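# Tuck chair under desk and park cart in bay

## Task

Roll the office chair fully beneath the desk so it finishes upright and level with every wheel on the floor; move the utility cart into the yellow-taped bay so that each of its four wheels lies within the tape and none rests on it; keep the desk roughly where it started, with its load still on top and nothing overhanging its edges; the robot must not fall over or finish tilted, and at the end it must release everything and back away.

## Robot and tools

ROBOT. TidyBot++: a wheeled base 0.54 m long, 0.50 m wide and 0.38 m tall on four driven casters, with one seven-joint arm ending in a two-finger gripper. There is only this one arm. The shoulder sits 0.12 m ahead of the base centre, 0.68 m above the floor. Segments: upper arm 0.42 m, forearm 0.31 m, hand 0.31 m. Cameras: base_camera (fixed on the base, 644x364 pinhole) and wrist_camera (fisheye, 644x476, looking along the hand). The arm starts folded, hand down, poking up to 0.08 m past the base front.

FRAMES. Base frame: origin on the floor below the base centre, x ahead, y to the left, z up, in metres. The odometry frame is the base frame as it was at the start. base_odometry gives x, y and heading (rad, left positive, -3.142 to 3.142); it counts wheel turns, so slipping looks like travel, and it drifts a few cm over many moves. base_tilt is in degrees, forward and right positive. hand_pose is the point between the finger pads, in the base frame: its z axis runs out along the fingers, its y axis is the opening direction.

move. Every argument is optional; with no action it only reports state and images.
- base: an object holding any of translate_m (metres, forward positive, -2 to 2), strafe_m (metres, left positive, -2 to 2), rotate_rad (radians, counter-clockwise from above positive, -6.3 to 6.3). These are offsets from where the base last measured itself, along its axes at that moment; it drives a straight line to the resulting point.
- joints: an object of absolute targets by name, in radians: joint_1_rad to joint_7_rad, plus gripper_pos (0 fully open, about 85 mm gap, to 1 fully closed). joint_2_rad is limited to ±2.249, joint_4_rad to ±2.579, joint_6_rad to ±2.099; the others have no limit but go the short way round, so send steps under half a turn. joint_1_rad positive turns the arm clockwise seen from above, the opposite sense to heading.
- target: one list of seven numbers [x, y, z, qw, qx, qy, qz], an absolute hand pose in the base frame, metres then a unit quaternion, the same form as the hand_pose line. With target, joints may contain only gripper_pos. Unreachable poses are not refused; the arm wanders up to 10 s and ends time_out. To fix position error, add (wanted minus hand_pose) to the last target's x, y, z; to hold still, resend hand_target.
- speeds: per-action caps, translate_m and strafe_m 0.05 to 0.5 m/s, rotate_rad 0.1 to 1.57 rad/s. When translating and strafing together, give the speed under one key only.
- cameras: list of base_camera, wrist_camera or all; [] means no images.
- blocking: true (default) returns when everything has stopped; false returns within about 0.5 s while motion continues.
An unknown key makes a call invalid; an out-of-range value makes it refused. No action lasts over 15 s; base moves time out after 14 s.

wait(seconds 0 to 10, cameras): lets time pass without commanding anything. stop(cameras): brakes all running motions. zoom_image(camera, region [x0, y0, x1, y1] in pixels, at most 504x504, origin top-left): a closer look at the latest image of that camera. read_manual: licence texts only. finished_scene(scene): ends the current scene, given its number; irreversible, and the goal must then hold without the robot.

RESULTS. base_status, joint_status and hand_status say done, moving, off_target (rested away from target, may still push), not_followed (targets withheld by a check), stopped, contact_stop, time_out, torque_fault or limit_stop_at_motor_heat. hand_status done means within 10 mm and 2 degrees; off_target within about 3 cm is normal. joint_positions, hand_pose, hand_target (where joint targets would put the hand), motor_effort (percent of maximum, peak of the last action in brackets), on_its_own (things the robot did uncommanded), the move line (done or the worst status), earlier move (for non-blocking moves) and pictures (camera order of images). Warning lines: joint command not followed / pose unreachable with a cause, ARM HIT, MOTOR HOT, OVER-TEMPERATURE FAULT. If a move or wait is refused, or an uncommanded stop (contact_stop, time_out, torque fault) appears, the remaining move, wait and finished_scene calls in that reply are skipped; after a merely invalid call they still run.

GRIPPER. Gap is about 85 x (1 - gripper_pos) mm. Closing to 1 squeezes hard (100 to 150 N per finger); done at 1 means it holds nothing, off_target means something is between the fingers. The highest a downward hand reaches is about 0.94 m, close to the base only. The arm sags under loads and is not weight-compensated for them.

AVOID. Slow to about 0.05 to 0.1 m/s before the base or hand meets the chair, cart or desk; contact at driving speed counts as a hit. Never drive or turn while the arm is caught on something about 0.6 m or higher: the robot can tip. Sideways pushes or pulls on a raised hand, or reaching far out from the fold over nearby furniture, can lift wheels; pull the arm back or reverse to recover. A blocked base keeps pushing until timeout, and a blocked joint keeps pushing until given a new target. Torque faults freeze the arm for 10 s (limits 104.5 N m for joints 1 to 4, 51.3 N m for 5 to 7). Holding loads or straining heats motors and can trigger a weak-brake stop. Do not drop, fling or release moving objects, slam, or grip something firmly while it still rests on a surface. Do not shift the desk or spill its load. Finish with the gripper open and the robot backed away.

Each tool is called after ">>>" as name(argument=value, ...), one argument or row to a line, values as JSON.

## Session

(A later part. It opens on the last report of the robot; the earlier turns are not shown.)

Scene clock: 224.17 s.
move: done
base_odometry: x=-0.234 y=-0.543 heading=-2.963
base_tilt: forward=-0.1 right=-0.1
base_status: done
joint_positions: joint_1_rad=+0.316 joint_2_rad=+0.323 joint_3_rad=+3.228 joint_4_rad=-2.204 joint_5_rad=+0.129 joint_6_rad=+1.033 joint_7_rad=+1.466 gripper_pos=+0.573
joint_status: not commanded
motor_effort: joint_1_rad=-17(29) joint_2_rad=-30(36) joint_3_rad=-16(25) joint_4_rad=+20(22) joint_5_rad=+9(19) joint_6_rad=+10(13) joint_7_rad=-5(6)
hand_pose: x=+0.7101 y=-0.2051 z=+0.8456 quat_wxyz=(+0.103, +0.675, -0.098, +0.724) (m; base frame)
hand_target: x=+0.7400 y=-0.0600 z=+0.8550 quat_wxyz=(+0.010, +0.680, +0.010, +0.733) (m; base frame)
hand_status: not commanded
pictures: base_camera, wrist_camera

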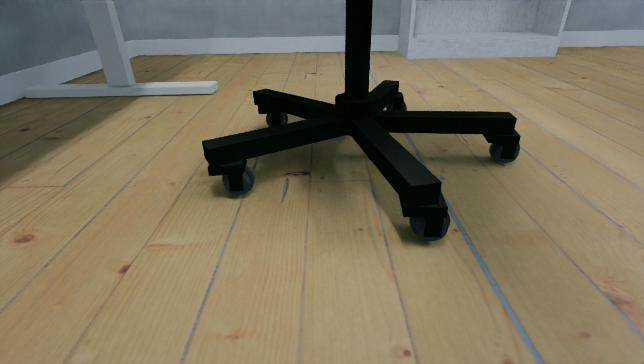

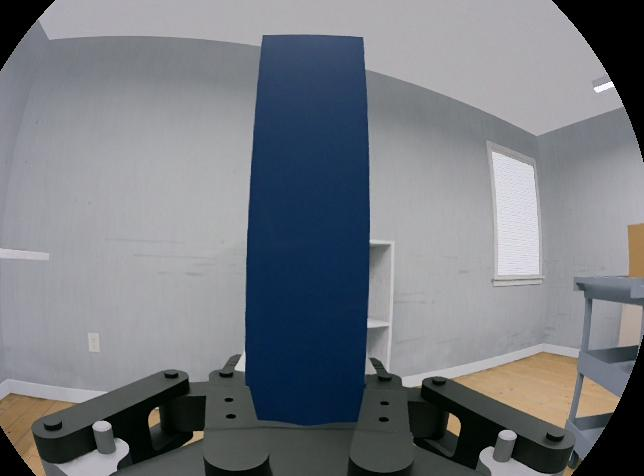

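>>> move(
  base={"translate_m":-0.07,"strafe_m":-0.24,"rotate_rad":0.25},
  speeds={"translate_m":0.12,"rotate_rad":0.12},
)

>>> move(
  base={"strafe_m":0.34,"translate_m":-0.08},
  speeds={"strafe_m":0.1},
)

Scene clock: 252.43 s.
move: done
base_odometry: x=-0.207 y=-0.294 heading=-2.712
base_tilt: forward=+0.0 right=-0.1
base_status: done
joint_positions: joint_1_rad=+0.255 joint_2_rad=+0.339 joint_3_rad=+3.177 joint_4_rad=-2.182 joint_5_rad=+0.159 joint_6_rad=+1.032 joint_7_rad=+1.467 gripper_pos=+0.573
joint_status: not commanded
motor_effort: joint_1_rad=-8(23) joint_2_rad=-36(41) joint_3_rad=-7(21) joint_4_rad=+15(20) joint_5_rad=+6(14) joint_6_rad=+12(14) joint_7_rad=-1(5)
hand_pose: x=+0.7366 y=-0.1357 z=+0.8459 quat_wxyz=(+0.055, +0.678, -0.051, +0.731) (m; base frame)
hand_target: x=+0.7400 y=-0.0600 z=+0.8550 quat_wxyz=(+0.010, +0.680, +0.010, +0.733) (m; base frame)
hand_status: not commanded
pictures: base_camera, wrist_camera

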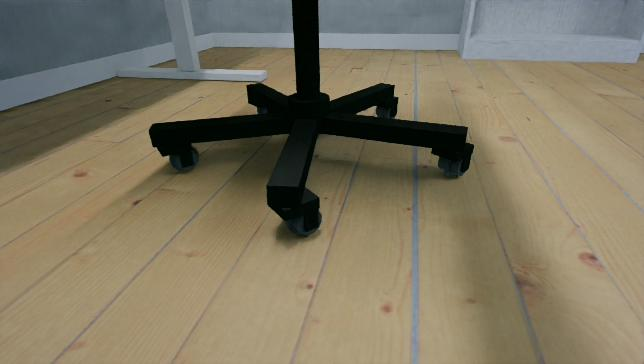

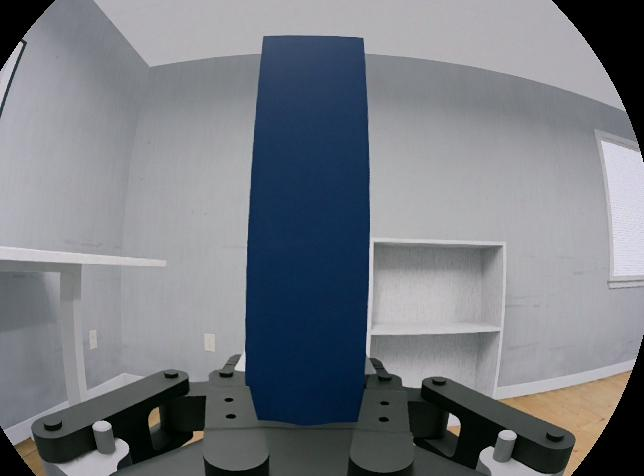

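Scene clock: 256.63 s.
move: done
base_odometry: x=+0.007 y=-0.570 heading=-2.712
base_tilt: forward=-0.2 right=-0.1
base_status: done
joint_positions: joint_1_rad=+0.327 joint_2_rad=+0.328 joint_3_rad=+3.235 joint_4_rad=-2.198 joint_5_rad=+0.126 joint_6_rad=+1.032 joint_7_rad=+1.467 gripper_pos=+0.573
joint_status: not commanded
motor_effort: joint_1_rad=-19(28) joint_2_rad=-31(40) joint_3_rad=-17(24) joint_4_rad=+20(21) joint_5_rad=+11(21) joint_6_rad=+11(15) joint_7_rad=-4(4)
hand_pose: x=+0.7084 y=-0.2159 z=+0.8457 quat_wxyz=(+0.110, +0.674, -0.104, +0.723) (m; base frame)
hand_target: x=+0.7400 y=-0.0600 z=+0.8550 quat_wxyz=(+0.010, +0.680, +0.010, +0.733) (m; base frame)
hand_status: not commanded
pictures: base_camera, wrist_camera

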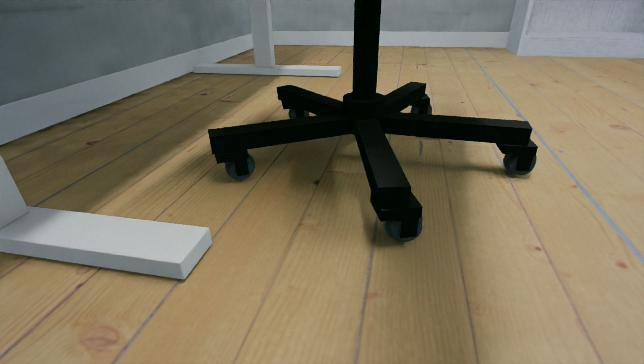

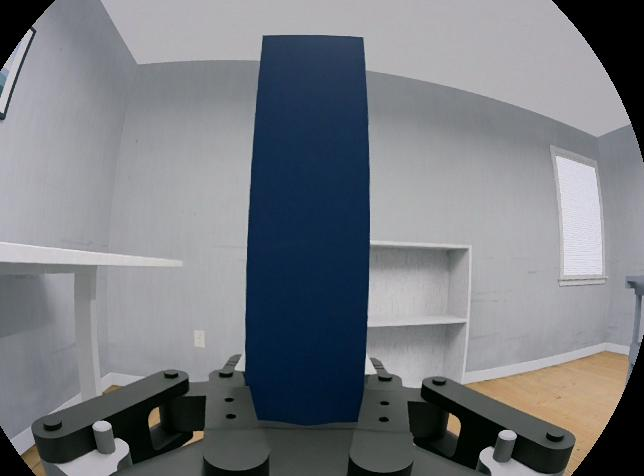

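>>> move(
  base={"strafe_m":0.21,"translate_m":0.2},
  speeds={"strafe_m":0.1},
)

Scene clock: 275.53 s.
move: done
base_odometry: x=-0.087 y=-0.844 heading=-2.713
base_tilt: forward=-0.1 right=-0.1
base_status: done
joint_positions: joint_1_rad=+0.282 joint_2_rad=+0.316 joint_3_rad=+3.188 joint_4_rad=-2.210 joint_5_rad=+0.181 joint_6_rad=+1.031 joint_7_rad=+1.461 gripper_pos=+0.573
joint_status: not commanded
motor_effort: joint_1_rad=-14(25) joint_2_rad=-30(32) joint_3_rad=-10(22) joint_4_rad=+21(24) joint_5_rad=+3(15) joint_6_rad=+9(11) joint_7_rad=+3(5)
hand_pose: x=+0.7223 y=-0.1496 z=+0.8455 quat_wxyz=(+0.065, +0.681, -0.055, +0.727) (m; base frame)
hand_target: x=+0.7400 y=-0.0600 z=+0.8550 quat_wxyz=(+0.010, +0.680, +0.010, +0.733) (m; base frame)
hand_status: not commanded
pictures: base_camera, wrist_camera

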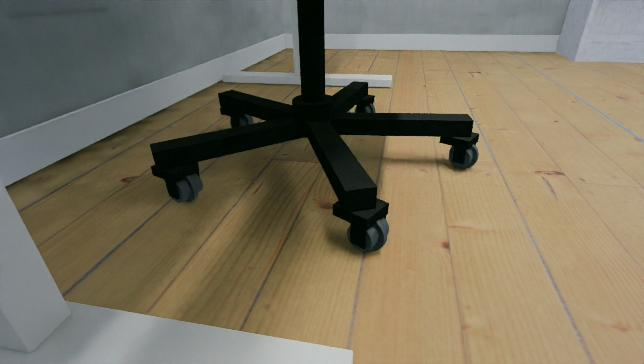

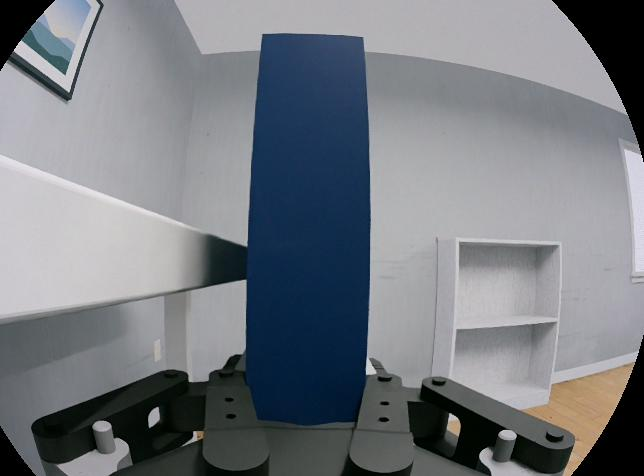

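>>> move(
  base={"strafe_m":0.06,"translate_m":0.015},
  speeds={"strafe_m":0.06},
)

Scene clock: 286.73 s.
move: done
base_odometry: x=-0.076 y=-0.904 heading=-2.713
base_tilt: forward=-0.1 right=+0.0
base_status: done
joint_positions: joint_1_rad=+0.332 joint_2_rad=+0.303 joint_3_rad=+3.208 joint_4_rad=-2.225 joint_5_rad=+0.207 joint_6_rad=+1.031 joint_7_rad=+1.447 gripper_pos=+0.573
joint_status: not commanded
motor_effort: joint_1_rad=-23(27) joint_2_rad=-28(33) joint_3_rad=-16(19) joint_4_rad=+23(25) joint_5_rad=+2(5) joint_6_rad=+12(13) joint_7_rad=+5(8)
hand_pose: x=+0.7076 y=-0.1814 z=+0.8453 quat_wxyz=(+0.084, +0.682, -0.069, +0.723) (m; base frame)
hand_target: x=+0.7400 y=-0.0600 z=+0.8550 quat_wxyz=(+0.010, +0.680, +0.010, +0.733) (m; base frame)
hand_status: not commanded
pictures: base_camera, wrist_camera

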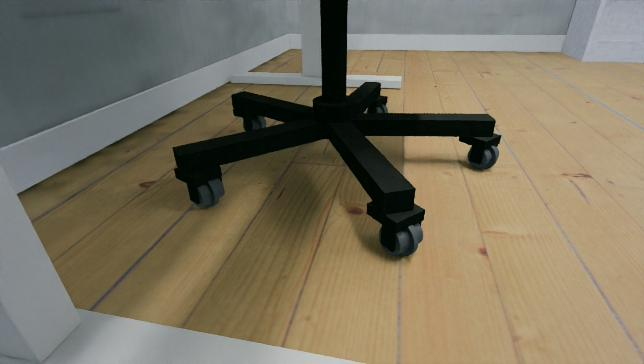

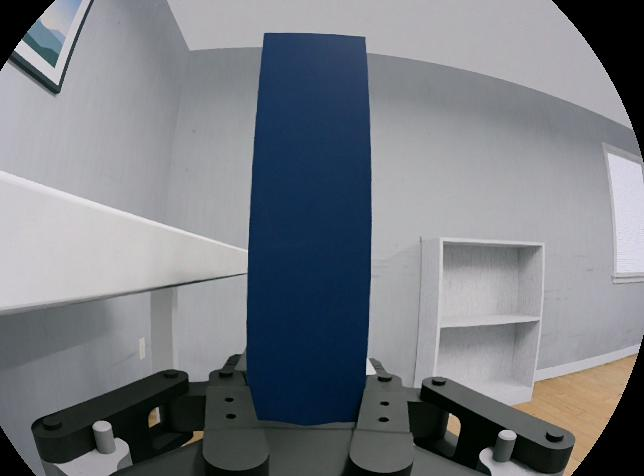

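>>> move(
  base={"strafe_m":0.06,"translate_m":0.015},
  speeds={"strafe_m":0.06},
)

Scene clock: 299.37 s.
move: done
base_odometry: x=-0.065 y=-0.964 heading=-2.713
base_tilt: forward=-0.1 right=+0.0
base_status: done
joint_positions: joint_1_rad=+0.348 joint_2_rad=+0.296 joint_3_rad=+3.205 joint_4_rad=-2.227 joint_5_rad=+0.262 joint_6_rad=+1.031 joint_7_rad=+1.432 gripper_pos=+0.573
joint_status: not commanded
motor_effort: joint_1_rad=-23(30) joint_2_rad=-25(29) joint_3_rad=-13(18) joint_4_rad=+23(26) joint_5_rad=-6(12) joint_6_rad=+10(12) joint_7_rad=+9(10)
hand_pose: x=+0.7066 y=-0.1747 z=+0.8461 quat_wxyz=(+0.078, +0.684, -0.052, +0.723) (m; base frame)
hand_target: x=+0.7400 y=-0.0600 z=+0.8550 quat_wxyz=(+0.010, +0.680, +0.010, +0.733) (m; base frame)
hand_status: not commanded
pictures: base_camera, wrist_camera

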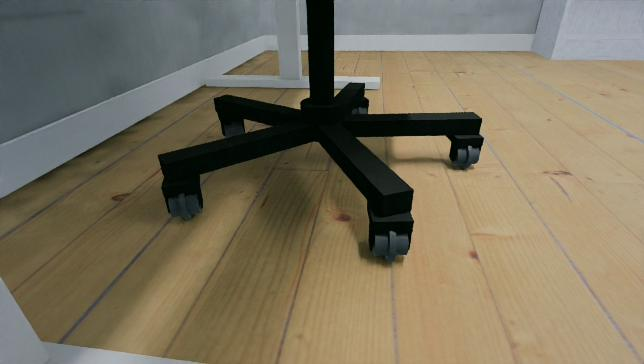

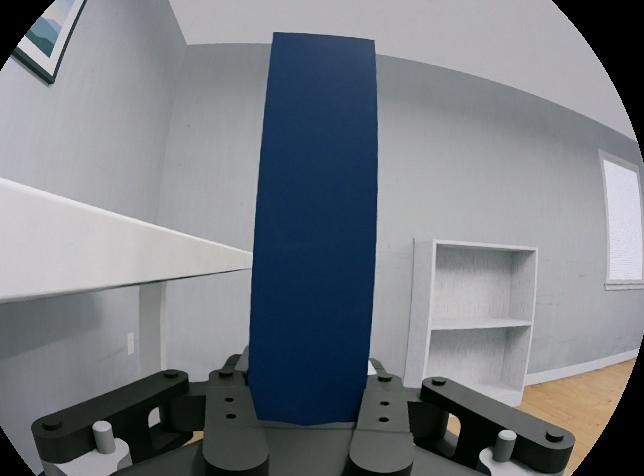

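>>> move(
  base={"strafe_m":-0.05},
  speeds={"strafe_m":0.06},
)

>>> move(
  joints={"gripper_pos":0.0},
)

Scene clock: 318.37 s.
move: done
base_odometry: x=-0.086 y=-0.918 heading=-2.713
base_tilt: forward=-0.1 right=-0.1
base_status: done
joint_positions: joint_1_rad=+0.262 joint_2_rad=+0.304 joint_3_rad=+3.179 joint_4_rad=-2.219 joint_5_rad=+0.207 joint_6_rad=+1.025 joint_7_rad=+1.458 gripper_pos=+0.573
joint_status: not commanded
motor_effort: joint_1_rad=-10(23) joint_2_rad=-30(31) joint_3_rad=-9(12) joint_4_rad=+21(27) joint_5_rad=+4(7) joint_6_rad=+12(15) joint_7_rad=+0(9)
hand_pose: x=+0.7233 y=-0.1250 z=+0.8459 quat_wxyz=(+0.050, +0.684, -0.035, +0.726) (m; base frame)
hand_target: x=+0.7400 y=-0.0600 z=+0.8550 quat_wxyz=(+0.010, +0.680, +0.010, +0.733) (m; base frame)
hand_status: not commanded
pictures: base_camera, wrist_camera

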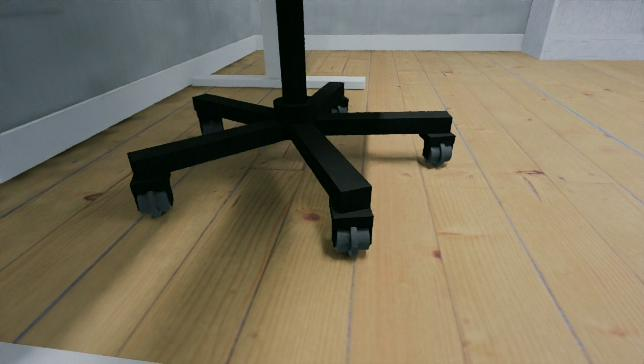

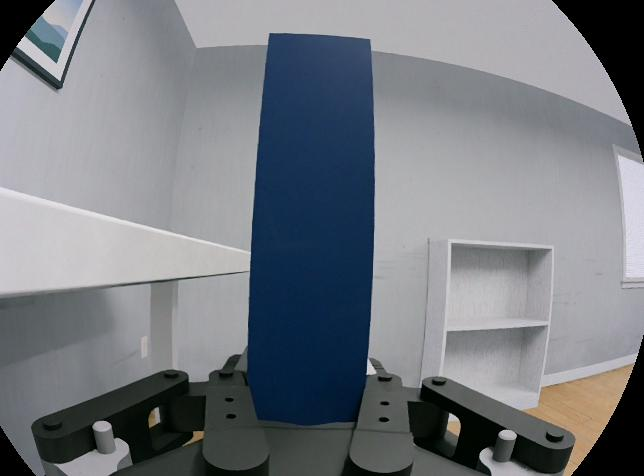

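Scene clock: 319.30 s.
move: done
base_odometry: x=-0.086 y=-0.918 heading=-2.713
base_tilt: forward=-0.1 right=-0.1
base_status: not commanded
joint_positions: joint_1_rad=+0.238 joint_2_rad=+0.304 joint_3_rad=+3.158 joint_4_rad=-2.207 joint_5_rad=+0.207 joint_6_rad=+1.025 joint_7_rad=+1.458 gripper_pos=+0.000
joint_status: all done
motor_effort: joint_1_rad=-4(10) joint_2_rad=-28(32) joint_3_rad=-3(9) joint_4_rad=+17(21) joint_5_rad=+1(4) joint_6_rad=+9(12) joint_7_rad=+0(1)
hand_pose: x=+0.7304 y=-0.0998 z=+0.8521 quat_wxyz=(+0.033, +0.680, -0.021, +0.732) (m; base frame)
hand_target: x=+0.7400 y=-0.0600 z=+0.8550 quat_wxyz=(+0.010, +0.680, +0.010, +0.733) (m; base frame)
hand_status: not commanded
pictures: base_camera, wrist_camera

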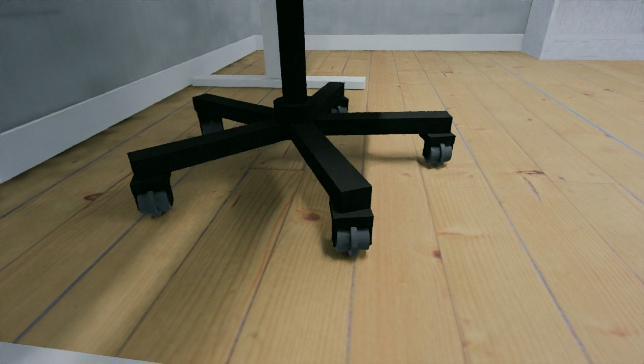

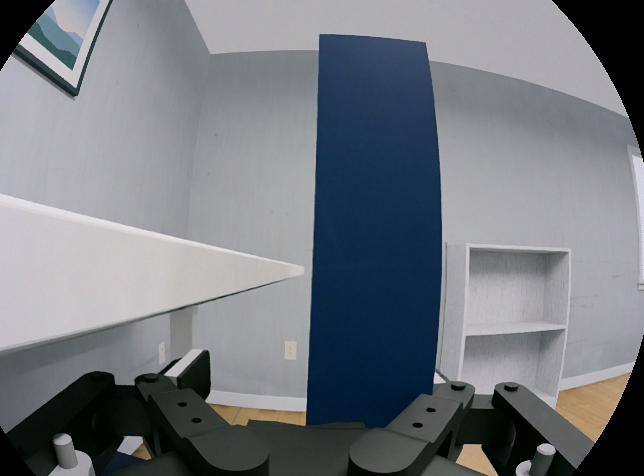

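>>> move(
  base={"translate_m":-0.22},
  speeds={"translate_m":0.12},
)

>>> move(
  base={"strafe_m":-0.9},
)

>>> move(
  base={"rotate_rad":1.3,"translate_m":0.55},
)

Scene clock: 371.13 s.
move: done
base_odometry: x=+0.114 y=-0.827 heading=-2.713
base_tilt: forward=-0.1 right=-0.2
base_status: done
joint_positions: joint_1_rad=+0.223 joint_2_rad=+0.306 joint_3_rad=+3.146 joint_4_rad=-2.196 joint_5_rad=+0.207 joint_6_rad=+1.025 joint_7_rad=+1.458 gripper_pos=+0.000
joint_status: not commanded
motor_effort: joint_1_rad=+0(5) joint_2_rad=-28(32) joint_3_rad=-1(4) joint_4_rad=+17(18) joint_5_rad=-1(2) joint_6_rad=+9(10) joint_7_rad=+0(1)
hand_pose: x=+0.7355 y=-0.0847 z=+0.8567 quat_wxyz=(+0.023, +0.677, -0.013, +0.736) (m; base frame)
hand_target: x=+0.7400 y=-0.0600 z=+0.8550 quat_wxyz=(+0.010, +0.680, +0.010, +0.733) (m; base frame)
hand_status: not commanded
pictures: base_camera, wrist_camera

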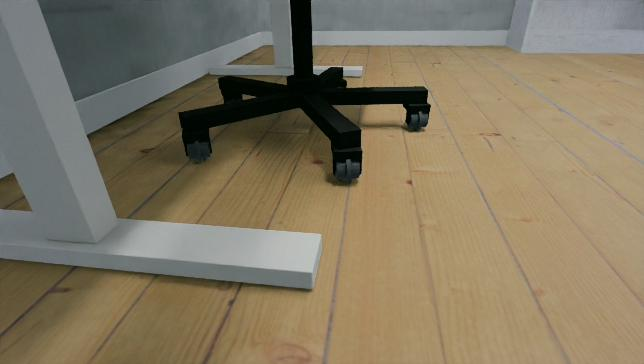

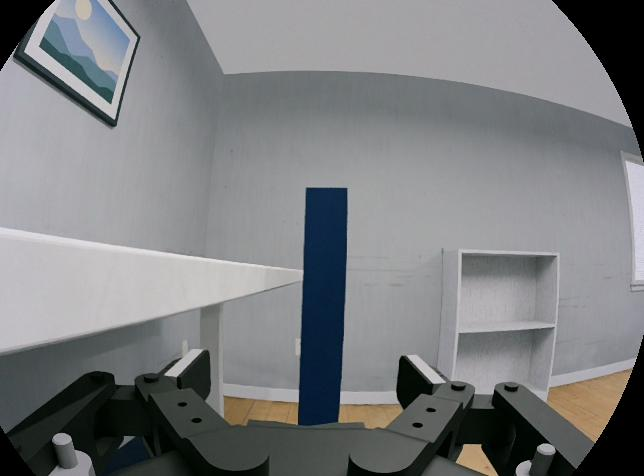

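Scene clock: 374.10 s.
move: done
base_odometry: x=-0.260 y=-0.008 heading=-2.713
base_tilt: forward=-0.1 right=-0.1
base_status: done
joint_positions: joint_1_rad=+0.212 joint_2_rad=+0.306 joint_3_rad=+3.139 joint_4_rad=-2.196 joint_5_rad=+0.207 joint_6_rad=+1.025 joint_7_rad=+1.458 gripper_pos=+0.000
joint_status: not commanded
motor_effort: joint_1_rad=-1(3) joint_2_rad=-29(30) joint_3_rad=-1(2) joint_4_rad=+16(17) joint_5_rad=-1(2) joint_6_rad=+9(9) joint_7_rad=-1(1)
hand_pose: x=+0.7367 y=-0.0743 z=+0.8569 quat_wxyz=(+0.016, +0.677, -0.008, +0.736) (m; base frame)
hand_target: x=+0.7400 y=-0.0600 z=+0.8550 quat_wxyz=(+0.010, +0.680, +0.010, +0.733) (m; base frame)
hand_status: not commanded
pictures: base_camera, wrist_camera

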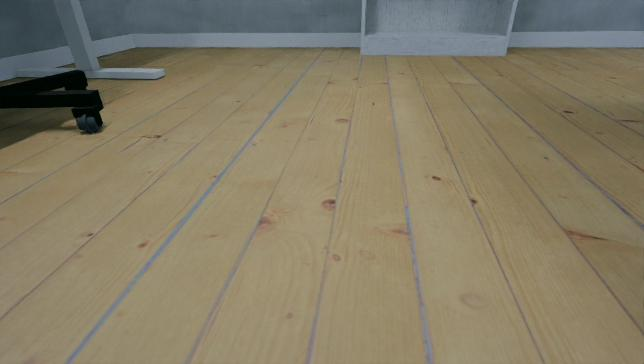

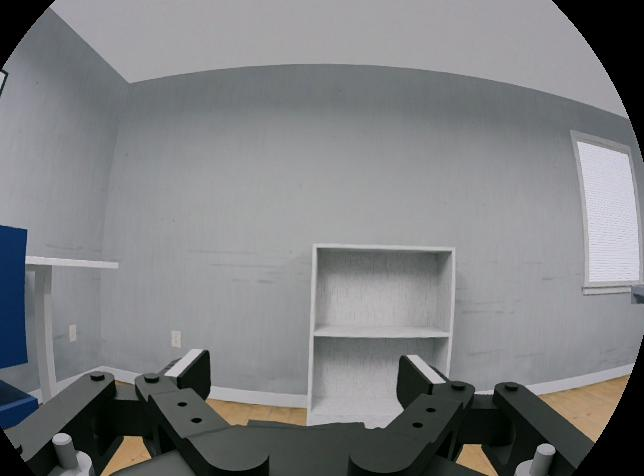

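Scene clock: 376.60 s.
move: done
base_odometry: x=-0.761 y=-0.236 heading=-1.412
base_tilt: forward=-0.1 right=-0.1
base_status: done
joint_positions: joint_1_rad=+0.208 joint_2_rad=+0.305 joint_3_rad=+3.134 joint_4_rad=-2.195 joint_5_rad=+0.207 joint_6_rad=+1.025 joint_7_rad=+1.458 gripper_pos=+0.000
joint_status: not commanded
motor_effort: joint_1_rad=+0(4) joint_2_rad=-28(30) joint_3_rad=+0(3) joint_4_rad=+16(18) joint_5_rad=-1(3) joint_6_rad=+9(9) joint_7_rad=+1(1)
hand_pose: x=+0.7373 y=-0.0690 z=+0.8576 quat_wxyz=(+0.012, +0.676, -0.005, +0.736) (m; base frame)
hand_target: x=+0.7400 y=-0.0600 z=+0.8550 quat_wxyz=(+0.010, +0.680, +0.010, +0.733) (m; base frame)
hand_status: not commanded
pictures: base_camera, wrist_camera

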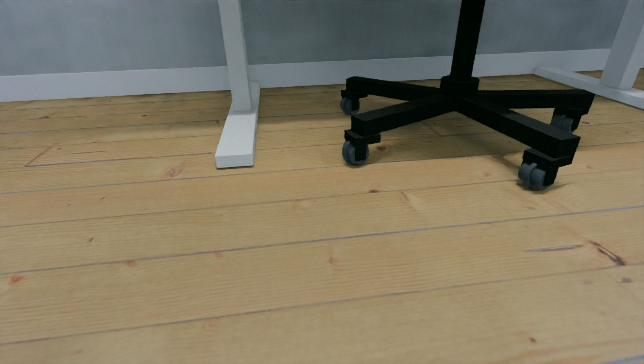

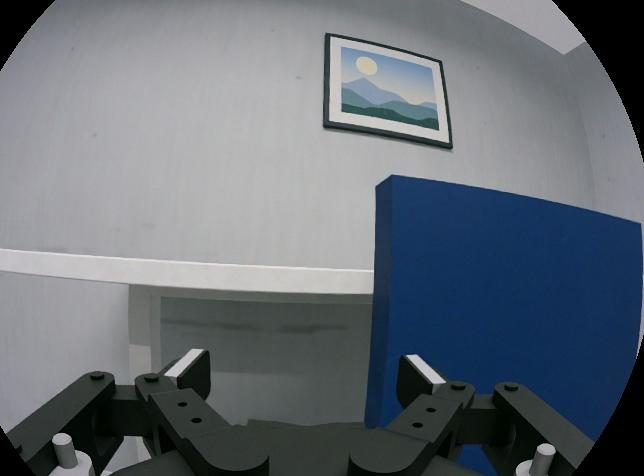

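>>> move(
  base={"rotate_rad":0.17,"translate_m":-0.1,"strafe_m":-0.435},
  joints={"gripper_pos":1},
)

>>> move(
  target=[0.7, -0.06, 0.72, 0, 0.7071, 0, 0.7071],
)

Scene clock: 392.17 s.
move: done
base_odometry: x=-1.206 y=-0.206 heading=-1.242
base_tilt: forward=-0.1 right=-0.1
base_status: done
joint_positions: joint_1_rad=+0.202 joint_2_rad=+0.305 joint_3_rad=+3.127 joint_4_rad=-2.195 joint_5_rad=+0.209 joint_6_rad=+1.025 joint_7_rad=+1.458 gripper_pos=+0.999
joint_status: all done
motor_effort: joint_1_rad=-1(4) joint_2_rad=-28(30) joint_3_rad=-1(3) joint_4_rad=+16(18) joint_5_rad=-1(3) joint_6_rad=+9(9) joint_7_rad=+1(1)
hand_pose: x=+0.7380 y=-0.0610 z=+0.8577 quat_wxyz=(+0.006, +0.676, -0.001, +0.737) (m; base frame)
hand_target: x=+0.7400 y=-0.0600 z=+0.8550 quat_wxyz=(+0.010, +0.680, +0.010, +0.733) (m; base frame)
hand_status: not commanded
pictures: base_camera, wrist_camera

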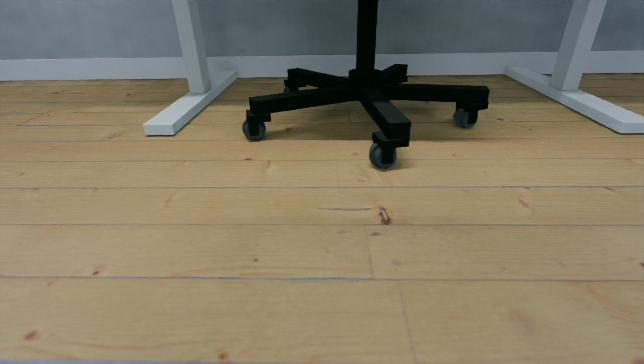

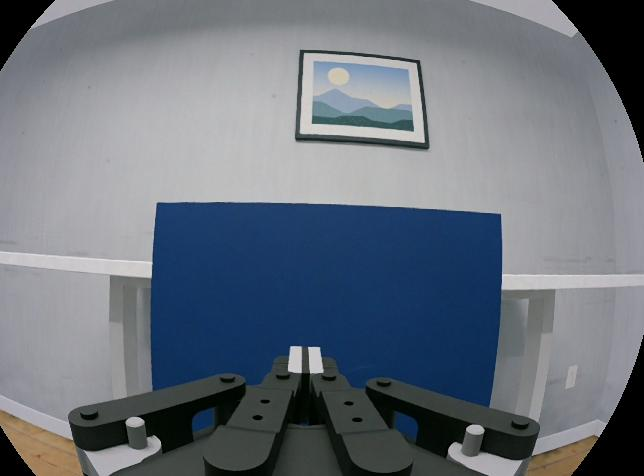

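Scene clock: 393.83 s.
move: off_target
base_odometry: x=-1.206 y=-0.206 heading=-1.242
base_tilt: forward=-0.1 right=-0.1
base_status: not commanded
joint_positions: joint_1_rad=+0.244 joint_2_rad=+0.582 joint_3_rad=+3.107 joint_4_rad=-2.405 joint_5_rad=+0.209 joint_6_rad=+1.371 joint_7_rad=+1.530 gripper_pos=+0.999
joint_status: not commanded
motor_effort: joint_1_rad=-1(1) joint_2_rad=-31(34) joint_3_rad=-2(2) joint_4_rad=+8(16) joint_5_rad=+0(2) joint_6_rad=+9(10) joint_7_rad=+1(1)
hand_pose: x=+0.7029 y=-0.0618 z=+0.7090 quat_wxyz=(-0.006, +0.723, -0.013, +0.691) (m; base frame)
hand_target: x=+0.7000 y=-0.0600 z=+0.7200 quat_wxyz=(+0.000, +0.707, +0.000, +0.707) (m; base frame)
hand_status: off_target (0.011 m and 3.1 deg from the pose sent, 0.143 m and 4.9 deg at the start)
pictures: base_camera, wrist_camera

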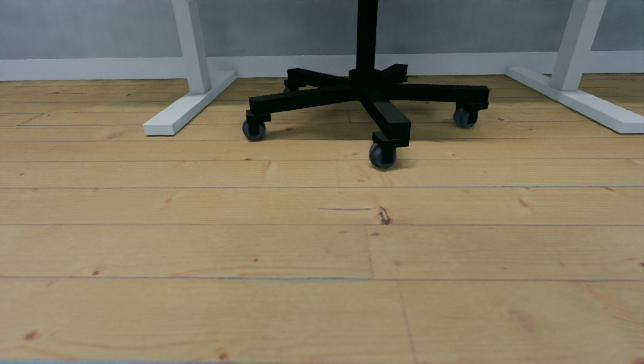

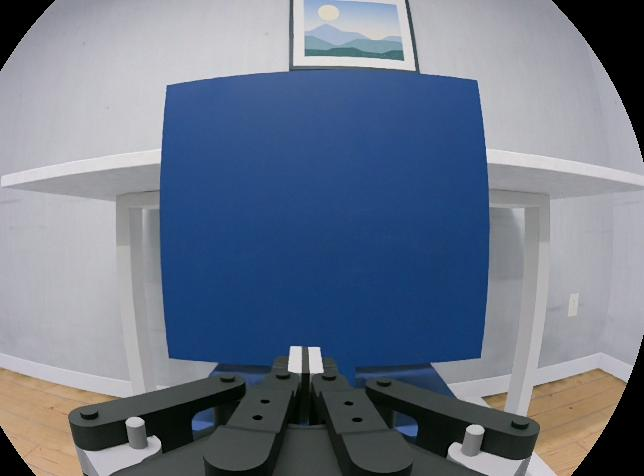

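>>> move(
  base={"translate_m":0.18},
  speeds={"translate_m":0.15},
)

>>> move(
  base={"translate_m":0.1},
  speeds={"translate_m":0.05},
)

Scene clock: 404.00 s.
move: done
base_odometry: x=-1.148 y=-0.377 heading=-1.242
base_tilt: forward=-0.1 right=-0.1
base_status: done
joint_positions: joint_1_rad=+0.246 joint_2_rad=+0.583 joint_3_rad=+3.106 joint_4_rad=-2.409 joint_5_rad=+0.209 joint_6_rad=+1.375 joint_7_rad=+1.530 gripper_pos=+0.999
joint_status: not commanded
motor_effort: joint_1_rad=-1(1) joint_2_rad=-30(32) joint_3_rad=-2(2) joint_4_rad=+8(10) joint_5_rad=-1(1) joint_6_rad=+8(10) joint_7_rad=+1(1)
hand_pose: x=+0.7018 y=-0.0623 z=+0.7087 quat_wxyz=(-0.006, +0.723, -0.014, +0.691) (m; base frame)
hand_target: x=+0.7000 y=-0.0600 z=+0.7200 quat_wxyz=(+0.000, +0.707, +0.000, +0.707) (m; base frame)
hand_status: not commanded
pictures: base_camera, wrist_camera

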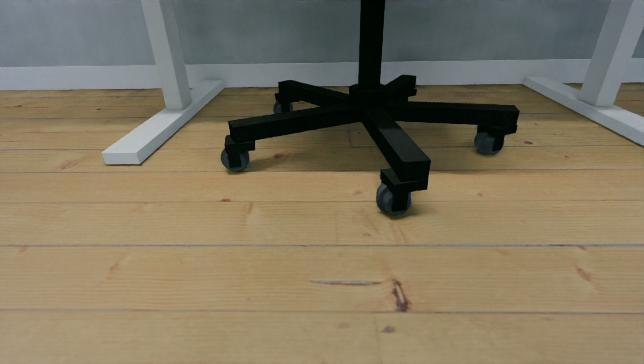

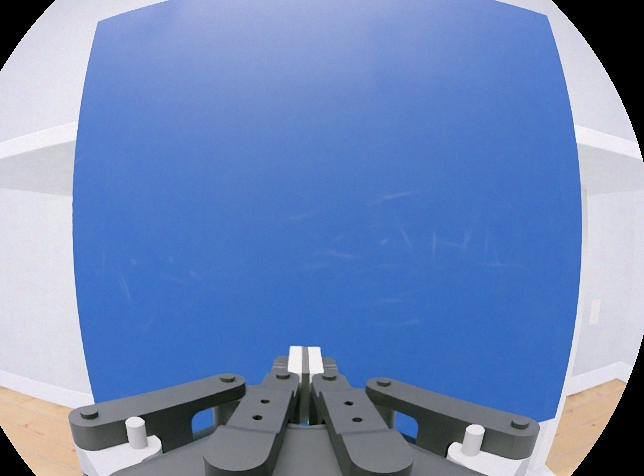

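Scene clock: 406.47 s.
move: done
base_odometry: x=-1.116 y=-0.472 heading=-1.242
base_tilt: forward=-0.1 right=-0.1
base_status: done
joint_positions: joint_1_rad=+0.250 joint_2_rad=+0.577 joint_3_rad=+3.099 joint_4_rad=-2.448 joint_5_rad=+0.209 joint_6_rad=+1.396 joint_7_rad=+1.531 gripper_pos=+0.999
joint_status: not commanded
motor_effort: joint_1_rad=+0(2) joint_2_rad=-28(32) joint_3_rad=-1(2) joint_4_rad=+14(17) joint_5_rad=-2(3) joint_6_rad=+7(9) joint_7_rad=+0(1)
hand_pose: x=+0.6892 y=-0.0584 z=+0.7050 quat_wxyz=(-0.011, +0.727, -0.017, +0.687) (m; base frame)
hand_target: x=+0.7000 y=-0.0600 z=+0.7200 quat_wxyz=(+0.000, +0.707, +0.000, +0.707) (m; base frame)
hand_status: not commanded
pictures: base_camera, wrist_camera

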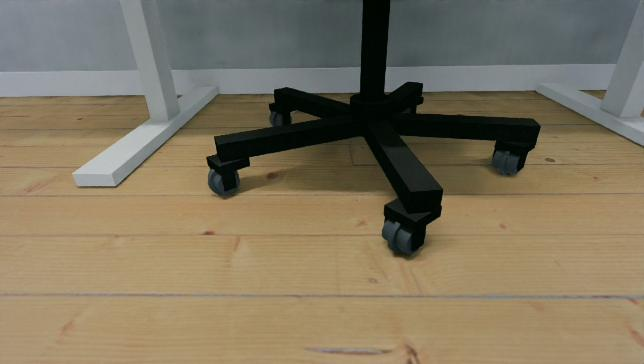

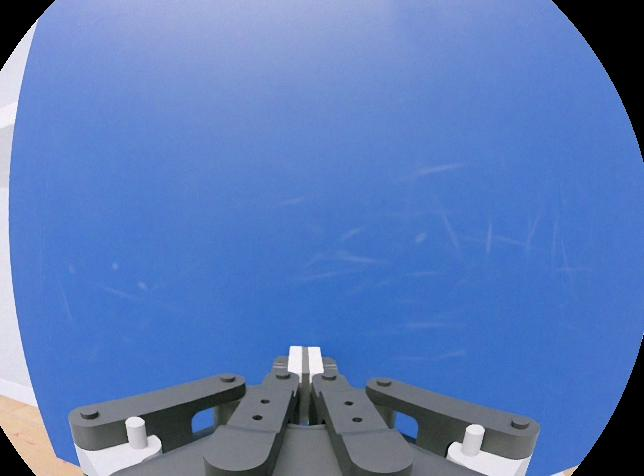

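>>> move(
  base={"translate_m":0.1},
  speeds={"translate_m":0.05},
)

Scene clock: 417.77 s.
move: time_out
base_odometry: x=-1.085 y=-0.563 heading=-1.242
base_tilt: forward=-0.2 right=-0.1
base_status: translate_m time_out (by the wheels' count: +0.097 of +0.100)
joint_positions: joint_1_rad=+0.303 joint_2_rad=+0.500 joint_3_rad=+3.105 joint_4_rad=-2.620 joint_5_rad=+0.209 joint_6_rad=+1.437 joint_7_rad=+1.531 gripper_pos=+0.999
joint_status: not commanded
motor_effort: joint_1_rad=-8(11) joint_2_rad=-9(28) joint_3_rad=-5(7) joint_4_rad=+44(49) joint_5_rad=+2(4) joint_6_rad=+2(9) joint_7_rad=+0(2)
hand_pose: x=+0.6284 y=-0.0741 z=+0.7032 quat_wxyz=(+0.003, +0.743, -0.042, +0.668) (m; base frame)
hand_target: x=+0.7000 y=-0.0600 z=+0.7200 quat_wxyz=(+0.000, +0.707, +0.000, +0.707) (m; base frame)
hand_status: not commanded
pictures: base_camera, wrist_camera

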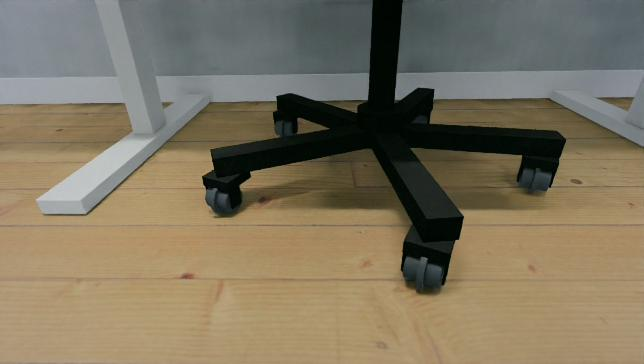

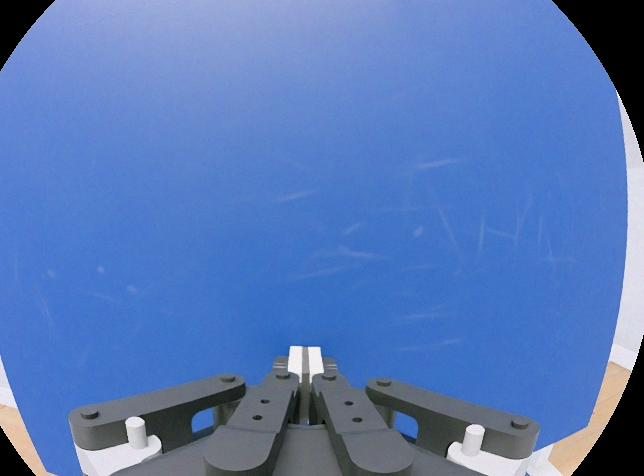

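>>> move(
  base={"translate_m":-0.4},
  speeds={"translate_m":0.25},
)

>>> move(
  base={"strafe_m":0.55,"rotate_rad":-0.35},
  joints={"joint_2_rad":0.305,"joint_4_rad":-2.2,"joint_6_rad":1.05},
)

Scene clock: 426.97 s.
move: done
base_odometry: x=-1.214 y=-0.185 heading=-1.241
base_tilt: forward=-0.1 right=-0.1
base_status: done
joint_positions: joint_1_rad=+0.274 joint_2_rad=+0.592 joint_3_rad=+3.102 joint_4_rad=-2.411 joint_5_rad=+0.210 joint_6_rad=+1.437 joint_7_rad=+1.531 gripper_pos=+0.999
joint_status: not commanded
motor_effort: joint_1_rad=+0(7) joint_2_rad=-31(33) joint_3_rad=-1(4) joint_4_rad=+8(44) joint_5_rad=+0(2) joint_6_rad=+9(11) joint_7_rad=+0(1)
hand_pose: x=+0.6998 y=-0.0765 z=+0.7222 quat_wxyz=(+0.001, +0.704, -0.023, +0.709) (m; base frame)
hand_target: x=+0.7000 y=-0.0600 z=+0.7200 quat_wxyz=(+0.000, +0.707, +0.000, +0.707) (m; base frame)
hand_status: not commanded
pictures: base_camera, wrist_camera

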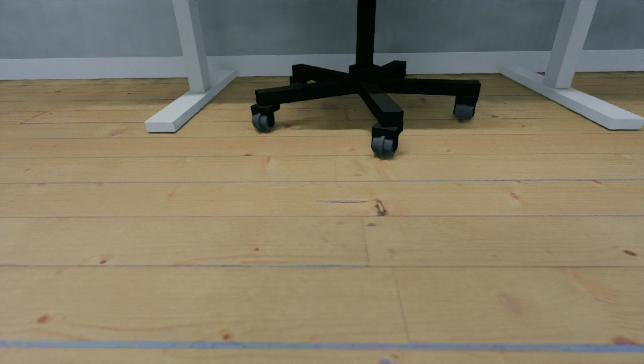

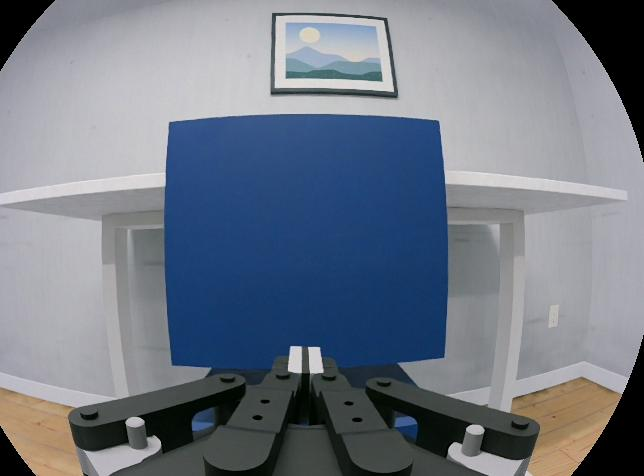

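Scene clock: 429.37 s.
move: done
base_odometry: x=-0.694 y=-0.006 heading=-1.592
base_tilt: forward=-0.1 right=-0.1
base_status: done
joint_positions: joint_1_rad=+0.268 joint_2_rad=+0.307 joint_3_rad=+3.096 joint_4_rad=-2.211 joint_5_rad=+0.210 joint_6_rad=+1.117 joint_7_rad=+1.531 gripper_pos=+0.999
joint_status: all done
motor_effort: joint_1_rad=-1(5) joint_2_rad=-28(33) joint_3_rad=-2(5) joint_4_rad=+16(17) joint_5_rad=-1(2) joint_6_rad=+8(10) joint_7_rad=+0(1)
hand_pose: x=+0.7283 y=-0.0809 z=+0.8777 quat_wxyz=(+0.040, +0.648, +0.011, +0.760) (m; base frame)
hand_target: x=+0.7337 y=-0.0739 z=+0.8637 quat_wxyz=(+0.051, +0.668, +0.031, +0.742) (m; base frame)
hand_status: not commanded
pictures: base_camera, wrist_camera

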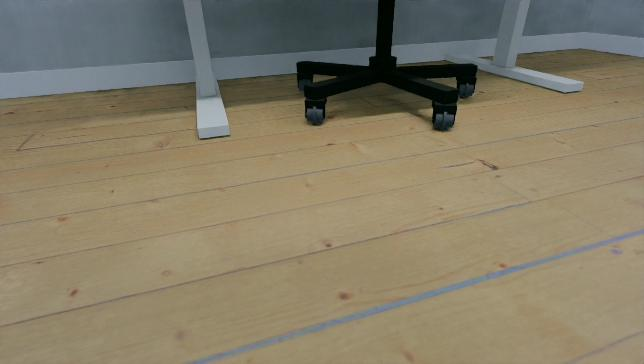

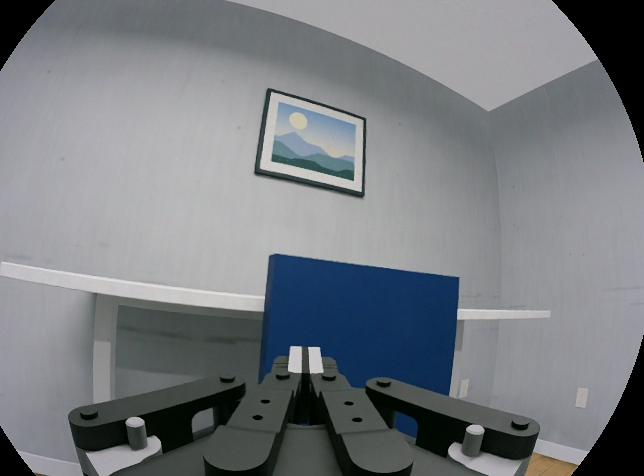

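>>> move(
  base={"rotate_rad":-2.27},
  joints={"gripper_pos":0},
)

Scene clock: 444.53 s.
move: done
base_odometry: x=-0.694 y=-0.006 heading=+2.423
base_tilt: forward=-0.1 right=-0.1
base_status: done
joint_positions: joint_1_rad=+0.266 joint_2_rad=+0.307 joint_3_rad=+3.093 joint_4_rad=-2.205 joint_5_rad=+0.210 joint_6_rad=+1.115 joint_7_rad=+1.531 gripper_pos=+0.000
joint_status: all done
motor_effort: joint_1_rad=+0(3) joint_2_rad=-28(31) joint_3_rad=-1(3) joint_4_rad=+16(17) joint_5_rad=-1(3) joint_6_rad=+8(9) joint_7_rad=+1(1)
hand_pose: x=+0.7298 y=-0.0786 z=+0.8800 quat_wxyz=(+0.039, +0.646, +0.012, +0.762) (m; base frame)
hand_target: x=+0.7337 y=-0.0739 z=+0.8637 quat_wxyz=(+0.051, +0.668, +0.031, +0.742) (m; base frame)
hand_status: not commanded
pictures: base_camera, wrist_camera

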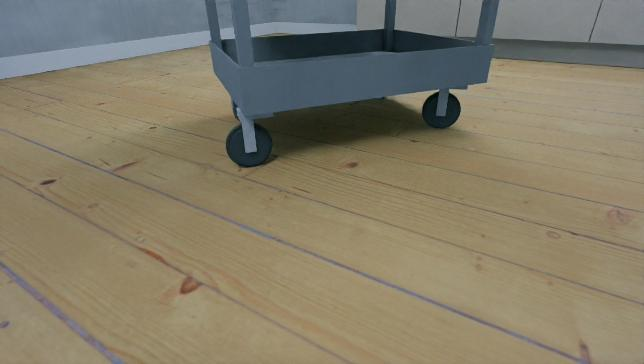

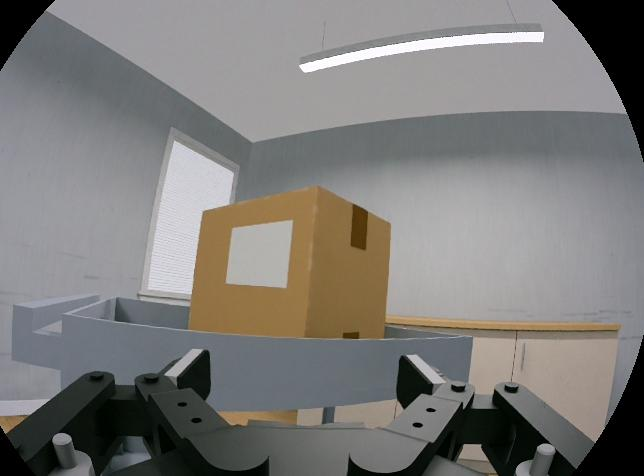

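>>> move(
  joints={"joint_2_rad":-0.35,"joint_4_rad":-2.5,"joint_6_rad":-0.84,"joint_3_rad":3.14,"joint_5_rad":0},
  cameras=[],
)

>>> move(
  base={"translate_m":0.72,"strafe_m":1.18,"rotate_rad":-0.52},
  joints={"joint_1_rad":1.57},
)

>>> move(
  base={"translate_m":1.3},
)

>>> move(
  base={"rotate_rad":-2.18},
)

Scene clock: 513.33 s.
move: done
base_odometry: x=-0.694 y=-0.006 heading=+2.423
base_tilt: forward=-0.1 right=-0.1
base_status: not commanded
joint_positions: joint_1_rad=+0.266 joint_2_rad=-0.339 joint_3_rad=+3.123 joint_4_rad=-2.494 joint_5_rad=+0.041 joint_6_rad=-0.772 joint_7_rad=+1.531 gripper_pos=+0.000
joint_status: all done
motor_effort: joint_1_rad=+0(1) joint_2_rad=-4(30) joint_3_rad=+0(1) joint_4_rad=+16(18) joint_5_rad=+0(3) joint_6_rad=+2(10) joint_7_rad=+0(2)
hand_pose: x=+0.2994 y=-0.0542 z=+0.6010 quat_wxyz=(+0.030, +0.986, -0.130, +0.104) (m; base frame)
hand_target: x=+0.2795 y=-0.0416 z=+0.5973 quat_wxyz=(+0.010, +0.989, -0.131, +0.075) (m; base frame)
hand_status: not commanded
pictures: none
No camera images: "cameras" was empty.

Scene clock: 517.40 s.
move: done
base_odometry: x=-2.013 y=-0.420 heading=+1.902
base_tilt: forward=+0.0 right=-0.1
base_status: done
joint_positions: joint_1_rad=+1.551 joint_2_rad=-0.343 joint_3_rad=+3.128 joint_4_rad=-2.496 joint_5_rad=+0.039 joint_6_rad=-0.780 joint_7_rad=+1.531 gripper_pos=+0.000
joint_status: all done
motor_effort: joint_1_rad=+0(3) joint_2_rad=-3(5) joint_3_rad=+0(1) joint_4_rad=+15(18) joint_5_rad=+0(1) joint_6_rad=+2(3) joint_7_rad=+1(1)
hand_pose: x=+0.1175 y=-0.1857 z=+0.6009 quat_wxyz=(+0.084, +0.710, -0.697, +0.064) (m; base frame)
hand_target: x=+0.1207 y=-0.1658 z=+0.5973 quat_wxyz=(+0.054, +0.705, -0.705, +0.053) (m; base frame)
hand_status: not commanded
pictures: base_camera, wrist_camera

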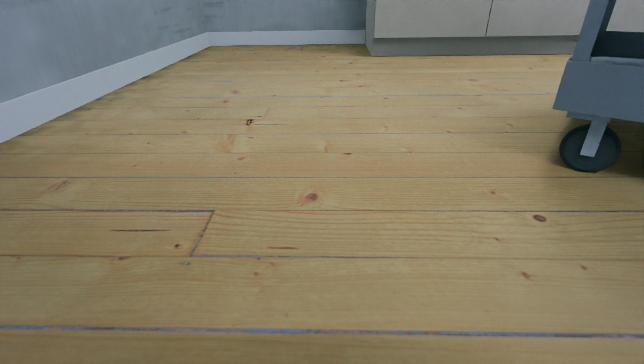

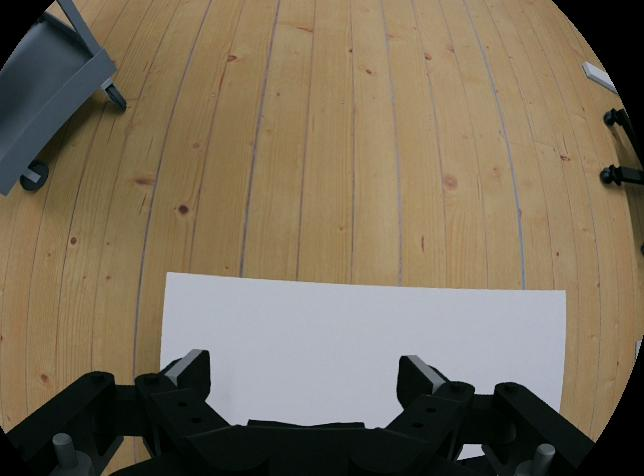

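Scene clock: 521.20 s.
move: done
base_odometry: x=-2.435 y=+0.809 heading=+1.902
base_tilt: forward=-0.1 right=-0.1
base_status: done
joint_positions: joint_1_rad=+1.552 joint_2_rad=-0.343 joint_3_rad=+3.129 joint_4_rad=-2.496 joint_5_rad=+0.036 joint_6_rad=-0.780 joint_7_rad=+1.531 gripper_pos=+0.000
joint_status: not commanded
motor_effort: joint_1_rad=-1(1) joint_2_rad=-3(5) joint_3_rad=+0(1) joint_4_rad=+16(17) joint_5_rad=+0(1) joint_6_rad=+2(3) joint_7_rad=+0(1)
hand_pose: x=+0.1178 y=-0.1857 z=+0.6008 quat_wxyz=(+0.083, +0.709, -0.698, +0.065) (m; base frame)
hand_target: x=+0.1207 y=-0.1658 z=+0.5973 quat_wxyz=(+0.054, +0.705, -0.705, +0.053) (m; base frame)
hand_status: not commanded
pictures: base_camera, wrist_camera

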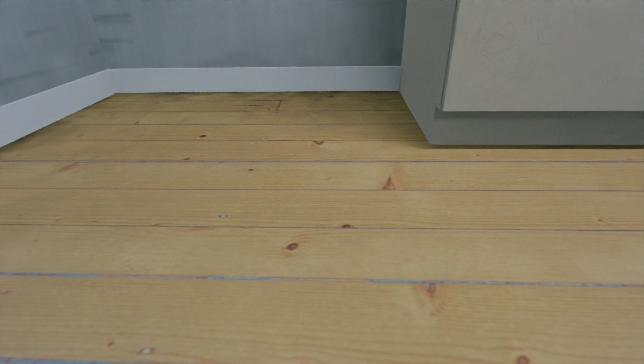

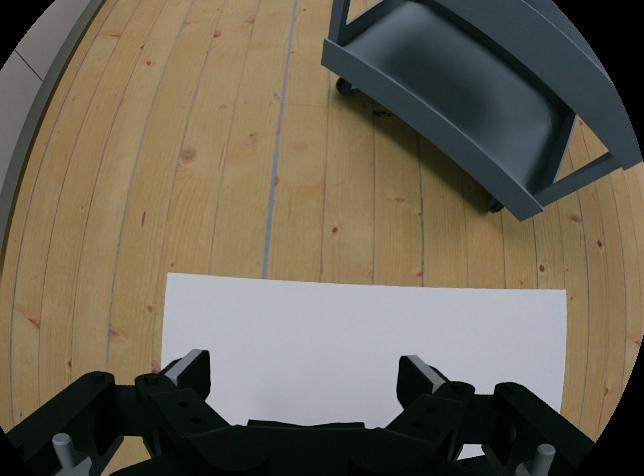

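Scene clock: 523.87 s.
move: done
base_odometry: x=-2.435 y=+0.809 heading=-0.276
base_tilt: forward=-0.1 right=-0.2
base_status: done
joint_positions: joint_1_rad=+1.553 joint_2_rad=-0.343 joint_3_rad=+3.129 joint_4_rad=-2.496 joint_5_rad=+0.036 joint_6_rad=-0.781 joint_7_rad=+1.531 gripper_pos=+0.000
joint_status: not commanded
motor_effort: joint_1_rad=-1(1) joint_2_rad=-3(4) joint_3_rad=+0(1) joint_4_rad=+16(17) joint_5_rad=+0(1) joint_6_rad=+2(2) joint_7_rad=+1(1)
hand_pose: x=+0.1177 y=-0.1856 z=+0.6008 quat_wxyz=(+0.083, +0.708, -0.698, +0.065) (m; base frame)
hand_target: x=+0.1207 y=-0.1658 z=+0.5973 quat_wxyz=(+0.054, +0.705, -0.705, +0.053) (m; base frame)
hand_status: not commanded
pictures: base_camera, wrist_camera

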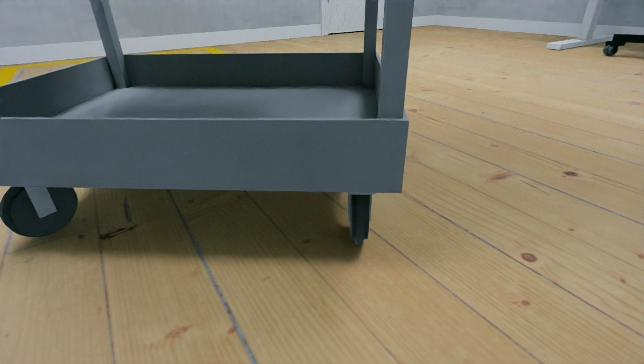

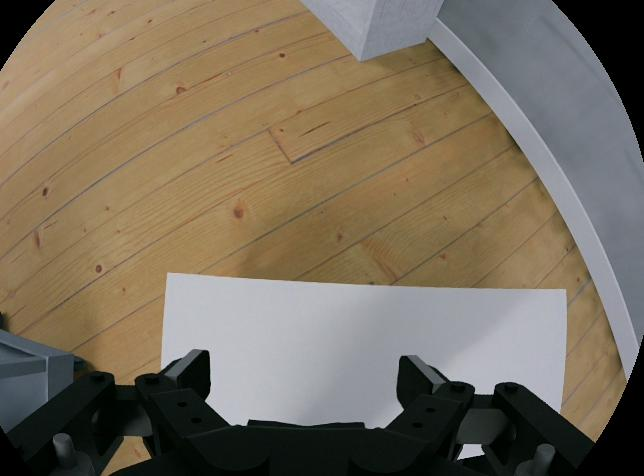

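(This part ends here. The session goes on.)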